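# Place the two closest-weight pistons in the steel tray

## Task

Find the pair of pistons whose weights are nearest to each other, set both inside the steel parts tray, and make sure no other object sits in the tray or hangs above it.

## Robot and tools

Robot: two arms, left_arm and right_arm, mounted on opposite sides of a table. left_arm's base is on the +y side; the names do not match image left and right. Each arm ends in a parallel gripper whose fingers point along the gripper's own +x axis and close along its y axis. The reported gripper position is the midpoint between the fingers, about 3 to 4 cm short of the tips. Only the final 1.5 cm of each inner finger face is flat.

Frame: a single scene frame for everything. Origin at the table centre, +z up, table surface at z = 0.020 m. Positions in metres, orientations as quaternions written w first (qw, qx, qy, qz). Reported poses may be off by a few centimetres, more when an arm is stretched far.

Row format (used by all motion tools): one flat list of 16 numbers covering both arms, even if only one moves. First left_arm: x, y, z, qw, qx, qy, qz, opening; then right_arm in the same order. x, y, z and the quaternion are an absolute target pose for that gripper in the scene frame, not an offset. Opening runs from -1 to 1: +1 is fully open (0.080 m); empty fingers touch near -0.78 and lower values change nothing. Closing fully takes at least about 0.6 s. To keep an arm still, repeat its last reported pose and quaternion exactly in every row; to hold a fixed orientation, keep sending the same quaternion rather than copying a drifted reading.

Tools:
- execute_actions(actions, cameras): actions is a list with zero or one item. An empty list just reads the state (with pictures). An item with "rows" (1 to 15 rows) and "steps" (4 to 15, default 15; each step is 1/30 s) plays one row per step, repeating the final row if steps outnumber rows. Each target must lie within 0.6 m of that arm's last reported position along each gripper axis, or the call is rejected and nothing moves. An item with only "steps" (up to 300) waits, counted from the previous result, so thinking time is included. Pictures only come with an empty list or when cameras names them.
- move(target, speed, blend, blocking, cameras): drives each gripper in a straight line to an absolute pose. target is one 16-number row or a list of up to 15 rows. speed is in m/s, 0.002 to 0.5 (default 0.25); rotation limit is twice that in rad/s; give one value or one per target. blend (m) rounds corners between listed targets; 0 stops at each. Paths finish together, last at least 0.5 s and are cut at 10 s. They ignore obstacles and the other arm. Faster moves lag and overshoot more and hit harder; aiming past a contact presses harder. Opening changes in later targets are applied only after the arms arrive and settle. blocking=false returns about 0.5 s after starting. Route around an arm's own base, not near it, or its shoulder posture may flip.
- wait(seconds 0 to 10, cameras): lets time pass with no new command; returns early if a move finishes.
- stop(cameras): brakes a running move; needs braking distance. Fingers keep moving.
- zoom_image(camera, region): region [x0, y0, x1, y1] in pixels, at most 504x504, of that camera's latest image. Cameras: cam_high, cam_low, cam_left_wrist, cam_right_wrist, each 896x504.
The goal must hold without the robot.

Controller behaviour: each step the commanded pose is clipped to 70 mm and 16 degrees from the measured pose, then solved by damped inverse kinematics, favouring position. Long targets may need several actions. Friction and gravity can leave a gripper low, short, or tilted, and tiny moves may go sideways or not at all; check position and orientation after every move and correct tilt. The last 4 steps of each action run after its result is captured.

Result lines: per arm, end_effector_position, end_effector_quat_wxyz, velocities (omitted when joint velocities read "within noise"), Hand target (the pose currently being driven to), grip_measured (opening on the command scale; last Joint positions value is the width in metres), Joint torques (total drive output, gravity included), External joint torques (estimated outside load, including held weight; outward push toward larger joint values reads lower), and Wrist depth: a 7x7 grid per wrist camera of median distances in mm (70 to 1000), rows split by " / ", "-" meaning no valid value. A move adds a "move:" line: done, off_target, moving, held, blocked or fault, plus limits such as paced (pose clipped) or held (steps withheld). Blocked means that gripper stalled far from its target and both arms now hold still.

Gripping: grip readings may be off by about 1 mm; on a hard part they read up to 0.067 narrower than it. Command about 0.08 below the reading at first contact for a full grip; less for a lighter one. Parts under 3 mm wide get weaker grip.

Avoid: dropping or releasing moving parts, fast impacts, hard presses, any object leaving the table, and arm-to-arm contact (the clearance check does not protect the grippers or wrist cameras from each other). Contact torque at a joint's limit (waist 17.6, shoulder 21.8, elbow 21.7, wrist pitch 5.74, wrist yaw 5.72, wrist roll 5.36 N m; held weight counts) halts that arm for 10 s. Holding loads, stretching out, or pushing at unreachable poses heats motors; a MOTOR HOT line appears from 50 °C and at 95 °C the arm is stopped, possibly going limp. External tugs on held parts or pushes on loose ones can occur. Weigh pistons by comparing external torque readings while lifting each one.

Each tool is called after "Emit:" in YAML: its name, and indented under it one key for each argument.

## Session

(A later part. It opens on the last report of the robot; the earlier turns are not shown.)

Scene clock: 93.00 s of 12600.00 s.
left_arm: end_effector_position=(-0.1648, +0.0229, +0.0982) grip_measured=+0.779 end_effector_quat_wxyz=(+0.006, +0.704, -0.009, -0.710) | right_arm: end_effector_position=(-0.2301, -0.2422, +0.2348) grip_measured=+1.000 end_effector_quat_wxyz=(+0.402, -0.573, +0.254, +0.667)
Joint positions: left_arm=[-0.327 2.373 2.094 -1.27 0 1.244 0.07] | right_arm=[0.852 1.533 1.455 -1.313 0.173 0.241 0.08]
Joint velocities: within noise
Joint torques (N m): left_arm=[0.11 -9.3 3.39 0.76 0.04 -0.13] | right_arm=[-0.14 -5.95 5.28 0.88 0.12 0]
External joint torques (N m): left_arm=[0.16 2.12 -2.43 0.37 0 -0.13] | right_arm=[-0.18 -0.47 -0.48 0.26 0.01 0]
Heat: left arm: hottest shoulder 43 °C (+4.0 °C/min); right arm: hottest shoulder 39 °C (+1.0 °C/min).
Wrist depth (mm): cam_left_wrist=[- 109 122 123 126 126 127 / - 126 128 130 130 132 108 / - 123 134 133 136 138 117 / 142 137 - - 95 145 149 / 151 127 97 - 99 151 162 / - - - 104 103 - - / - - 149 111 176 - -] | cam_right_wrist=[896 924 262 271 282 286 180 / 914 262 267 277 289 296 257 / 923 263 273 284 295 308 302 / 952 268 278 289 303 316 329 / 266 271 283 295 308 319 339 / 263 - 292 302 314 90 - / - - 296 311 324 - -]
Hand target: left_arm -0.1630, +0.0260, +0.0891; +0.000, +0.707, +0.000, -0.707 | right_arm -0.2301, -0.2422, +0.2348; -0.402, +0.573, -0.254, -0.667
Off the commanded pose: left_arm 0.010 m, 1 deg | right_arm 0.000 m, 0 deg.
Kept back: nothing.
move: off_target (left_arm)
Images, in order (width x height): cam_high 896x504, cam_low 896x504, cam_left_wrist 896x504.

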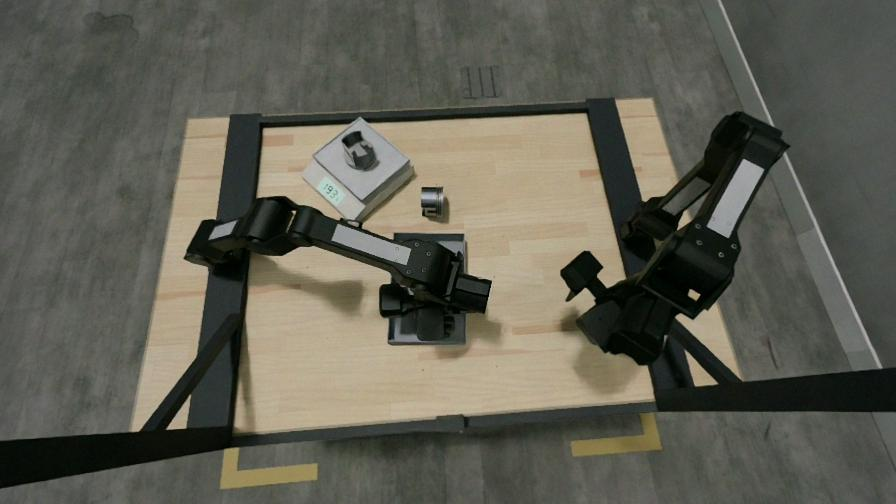

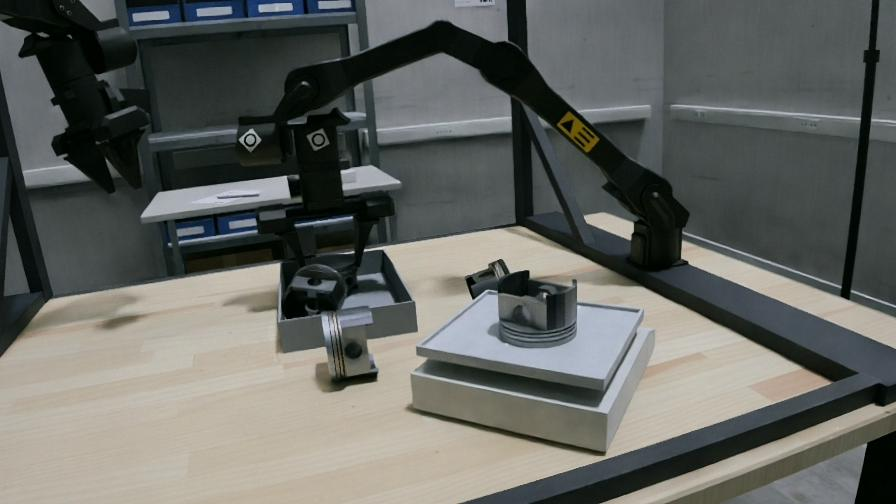

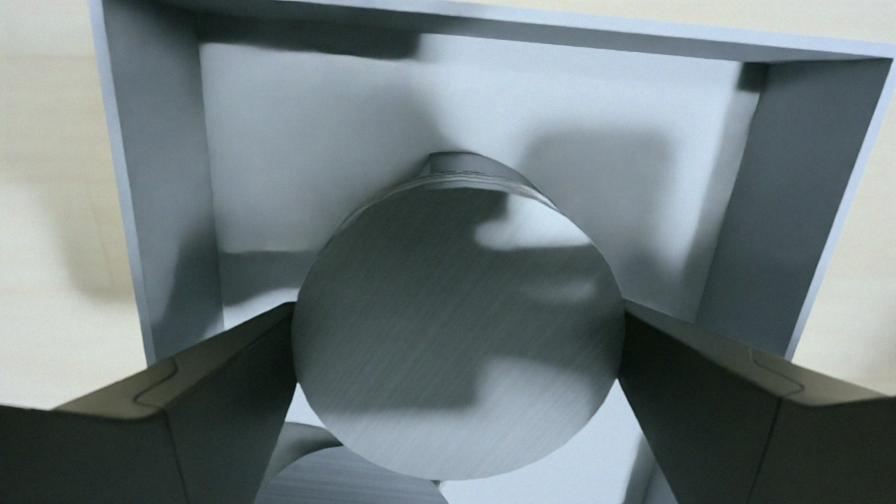

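Emit:
move:
  target:
    - [-0.163, 0.026, 0.090, 0, 0.7071, 0, -0.7071, 1, -0.2301, -0.2422, 0.2348, 0.402, -0.573, 0.254, 0.667, 1]
    - [-0.163, 0.028, 0.16, 0, 0.7071, 0, -0.7071, 1, -0.2301, -0.2422, 0.2348, 0.402, -0.573, 0.254, 0.667, 1]
    - [-0.12, 0.25, 0.2, 0, 0.7071, 0, -0.7071, 1, -0.2301, -0.2422, 0.2348, 0.402, -0.573, 0.254, 0.667, 1]
  speed: [0.1,0.15,0.4]
  blend: [0,0.02,0]

Emit:
zoom_image:
  camera: "cam_high"
  region: [290, 180, 490, 350]

Emit:
zoom_image:
  camera: "cam_low"
  region: [230, 180, 450, 360]

Scene clock: 95.60 s of 12600.00 s.
left_arm: end_effector_position=(-0.1204, +0.2468, +0.2010) grip_measured=+1.000 end_effector_quat_wxyz=(+0.001, +0.706, -0.002, -0.708) | right_arm: end_effector_position=(-0.2301, -0.2422, +0.2348) grip_measured=+1.000 end_effector_quat_wxyz=(+0.402, -0.573, +0.254, +0.667)
Joint positions: left_arm=[-0.455 1.456 1.273 -1.383 0 1.11 0.08] | right_arm=[0.852 1.533 1.455 -1.313 0.173 0.241 0.08]
Joint velocities: within noise
Joint torques (N m): left_arm=[-0.43 -4.99 4.33 0.29 0.05 -0.14] | right_arm=[-0.03 -5.74 5.25 0.89 0.15 0]
External joint torques (N m): left_arm=[-0.46 -0.15 -1.41 -0.06 0.02 -0.14] | right_arm=[0 -0.31 -0.47 0.27 0.03 -0.01]
Heat: left arm: hottest shoulder 43 °C (+4.0 °C/min); right arm: hottest shoulder 39 °C (+1.0 °C/min).
Wrist depth (mm): cam_left_wrist=[209 217 220 223 226 228 213 / 221 228 232 234 238 243 219 / 235 239 244 247 250 253 239 / 248 251 257 261 265 265 252 / 261 237 270 277 277 267 264 / - - 251 292 300 87 - / - - 241 315 322 - -] | cam_right_wrist=[904 934 263 273 281 289 298 / 920 262 266 277 289 296 258 / 944 263 272 283 295 307 301 / 958 268 278 288 303 315 330 / 266 271 285 294 307 318 339 / 261 - 293 301 315 90 - / - - 298 309 322 - -]
Hand target: left_arm -0.1200, +0.2499, +0.2000; +0.000, +0.707, +0.000, -0.707 | right_arm -0.2301, -0.2422, +0.2348; -0.402, +0.573, -0.254, -0.667
Off the commanded pose: left_arm 0.003 m, 0 deg | right_arm 0.000 m, 0 deg.
Kept back: nothing.
move: done

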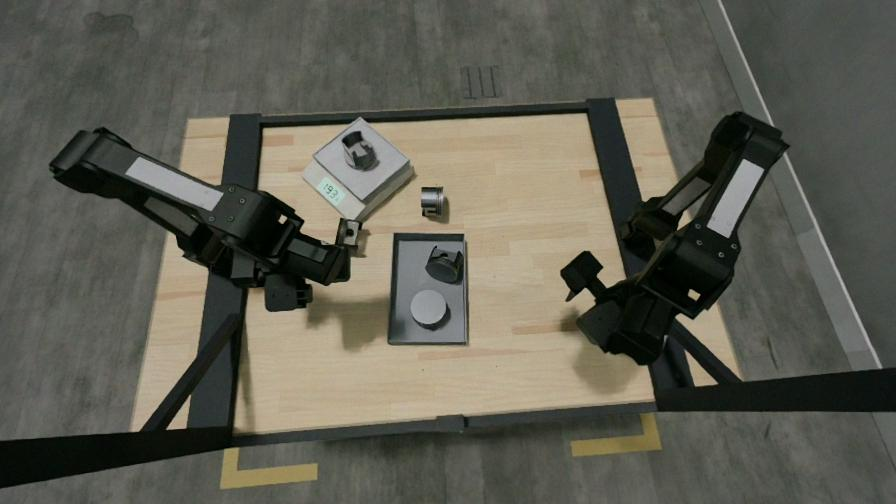

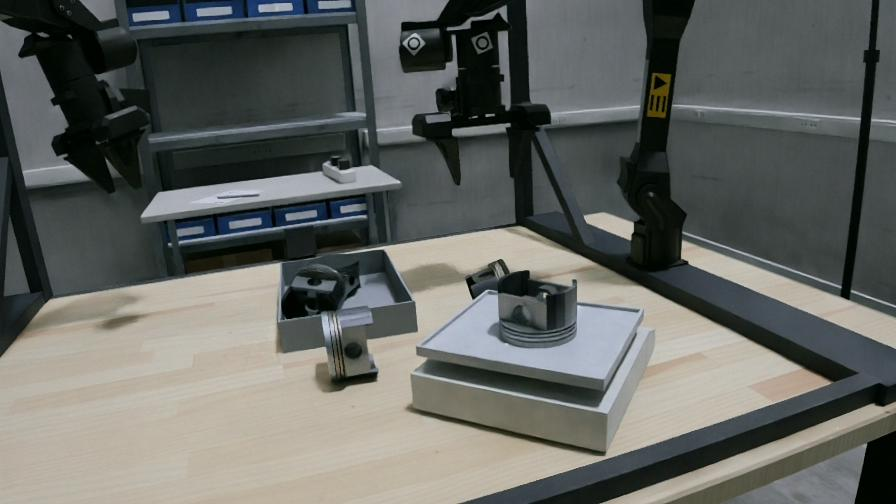

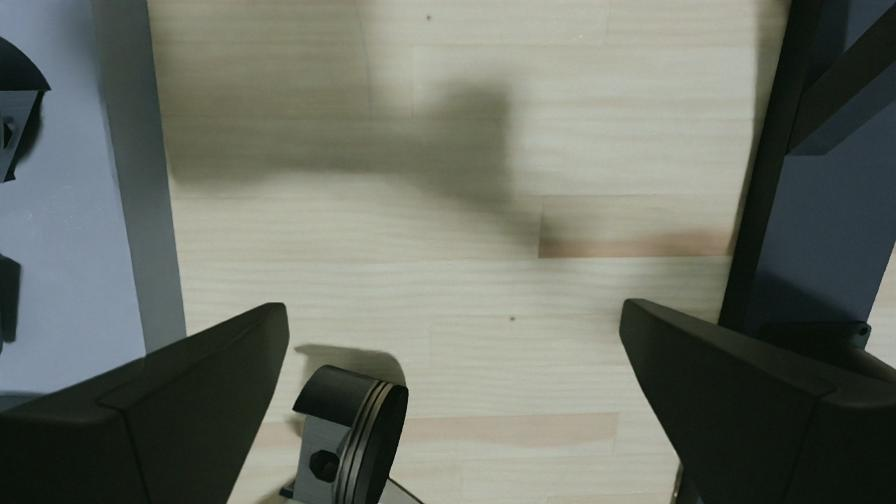

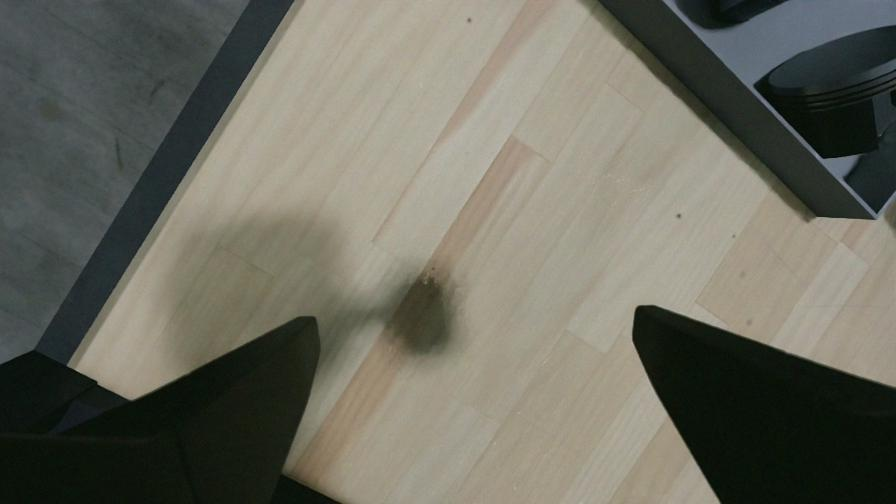

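Scaled by 2.520.

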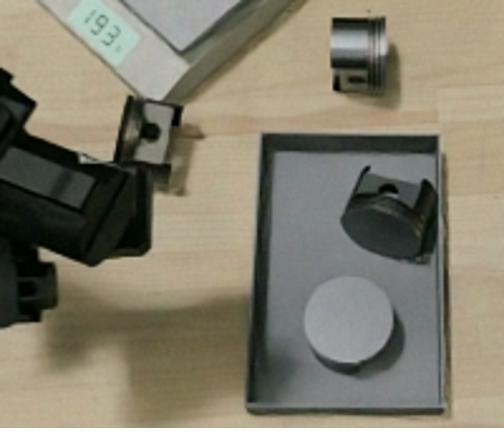

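Scaled by 2.291.

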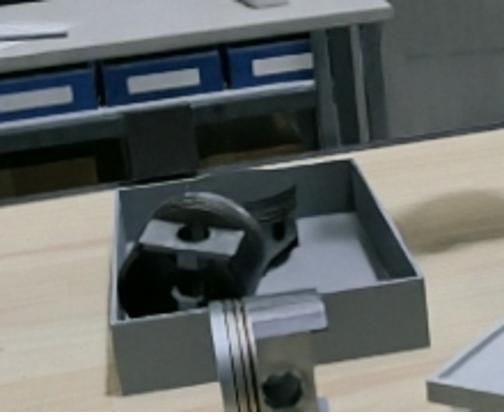

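Emit:
execute_actions:
  actions: []

Emit:
zoom_image:
  camera: "cam_low"
  region: [270, 240, 430, 360]

Emit:
zoom_image:
  camera: "cam_right_wrist"
  region: [640, 0, 896, 220]

Scene clock: 95.73 s of 12600.00 s.
left_arm: end_effector_position=(-0.1205, +0.2469, +0.2011) grip_measured=+1.000 end_effector_quat_wxyz=(+0.002, +0.706, -0.002, -0.708) | right_arm: end_effector_position=(-0.2301, -0.2422, +0.2348) grip_measured=+1.000 end_effector_quat_wxyz=(+0.402, -0.573, +0.254, +0.667)
Joint positions: left_arm=[-0.456 1.456 1.273 -1.383 0 1.11 0.08] | right_arm=[0.852 1.533 1.455 -1.313 0.173 0.241 0.08]
Joint velocities: within noise
Joint torques (N m): left_arm=[-0.42 -4.94 4.32 0.28 0.05 -0.14] | right_arm=[-0.01 -5.71 5.32 0.93 0.15 0.02]
External joint torques (N m): left_arm=[-0.42 -0.07 -1.47 -0.07 0.01 -0.13] | right_arm=[-0.04 -0.3 -0.37 0.32 0.05 0.02]
Heat: left arm: hottest shoulder 43 °C (+4.0 °C/min); right arm: hottest shoulder 39 °C (+1.0 °C/min).
Wrist depth (mm): cam_left_wrist=[208 217 220 224 226 229 212 / 222 227 232 235 238 241 218 / 236 239 244 246 251 253 237 / 248 251 256 261 267 264 251 / 262 236 272 277 277 266 263 / - - 252 294 300 87 - / - - 242 313 322 - -] | cam_right_wrist=[909 936 262 271 282 289 301 / 911 260 267 277 289 295 258 / 941 262 274 284 295 308 302 / 946 267 278 288 302 314 330 / 266 271 285 295 307 318 339 / 262 - 291 302 313 90 - / - - 296 309 322 - -]
Hand target: left_arm -0.1200, +0.2499, +0.2000; +0.000, +0.707, +0.000, -0.707 | right_arm -0.2301, -0.2422, +0.2348; -0.402, +0.573, -0.254, -0.667
Off the commanded pose: left_arm 0.003 m, 0 deg | right_arm 0.000 m, 0 deg.
Steps of this call (1-4: nothing new was sent). Readings (end_effector_position of left_arm | right_arm):
1: (-0.1205, +0.2469, +0.2010) | (-0.2301, -0.2422, +0.2348)
2: (-0.1205, +0.2469, +0.2011) | (-0.2301, -0.2422, +0.2348)
4: the state above

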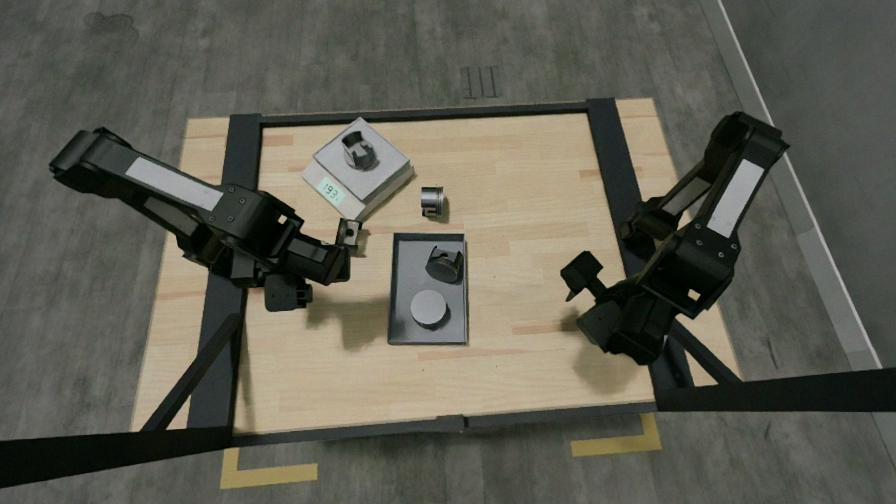

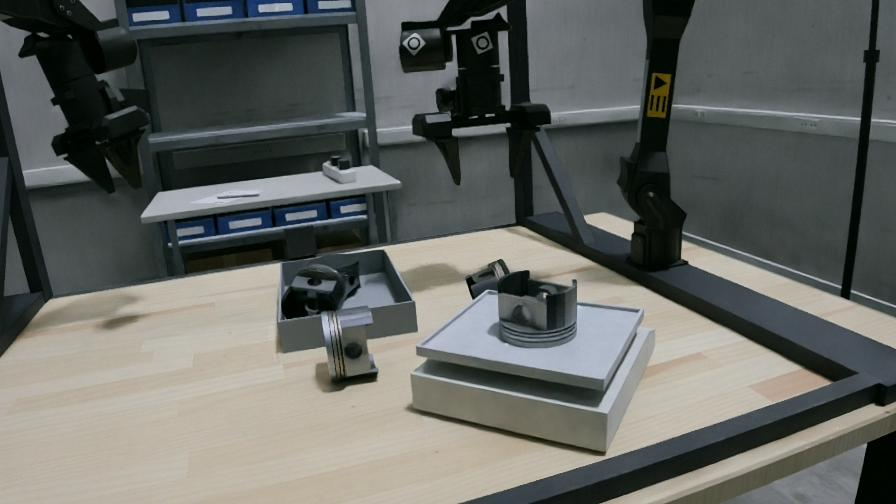

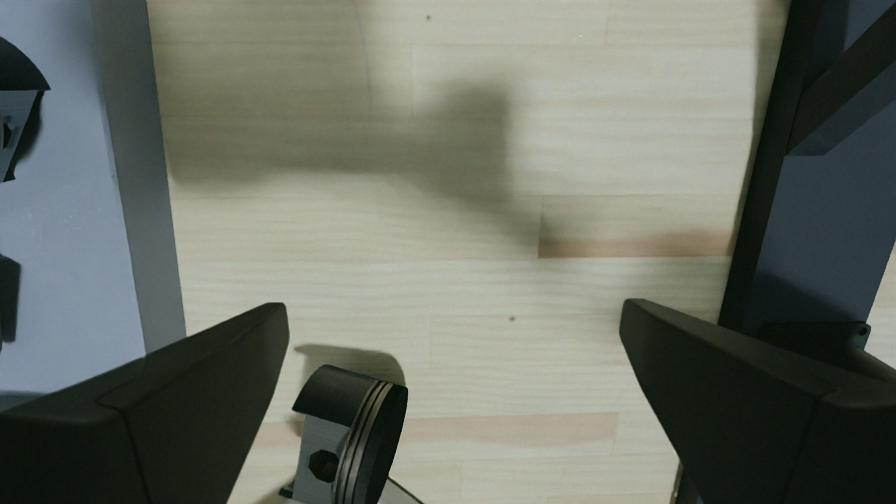

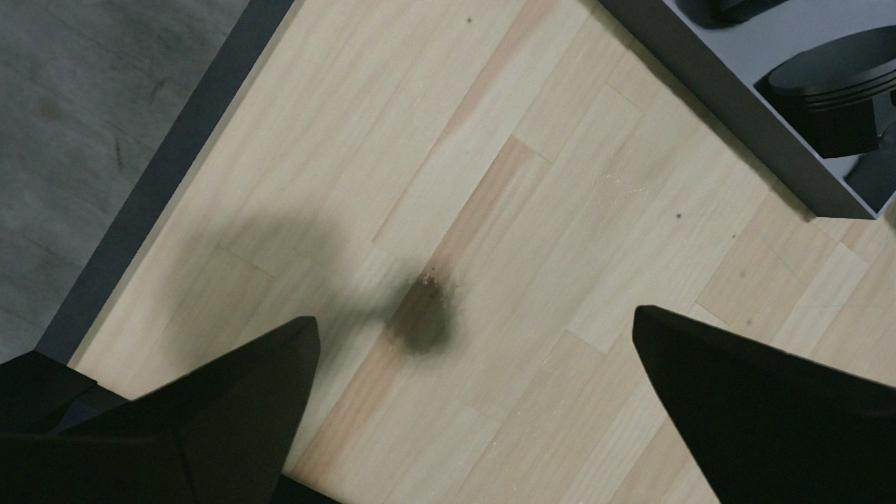

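Scaled by 3.150.

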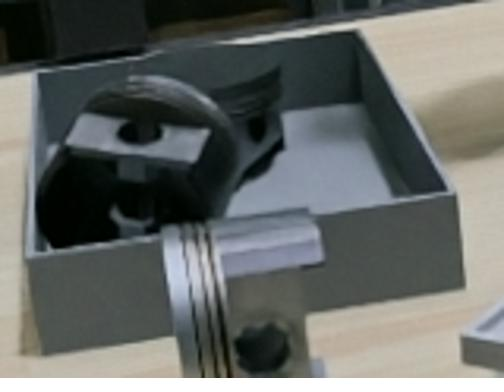

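Scaled by 1.969.

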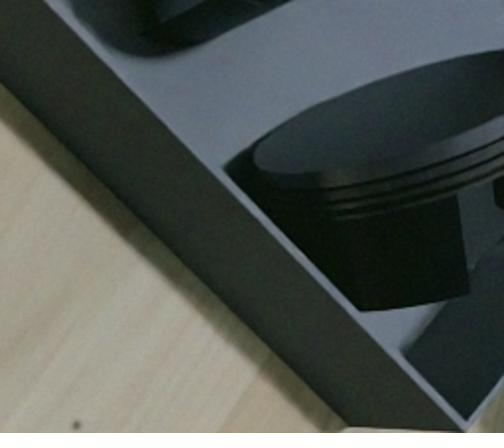

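Emit:
finished_scene:
  scene: 1

The scene is finished: the task was done.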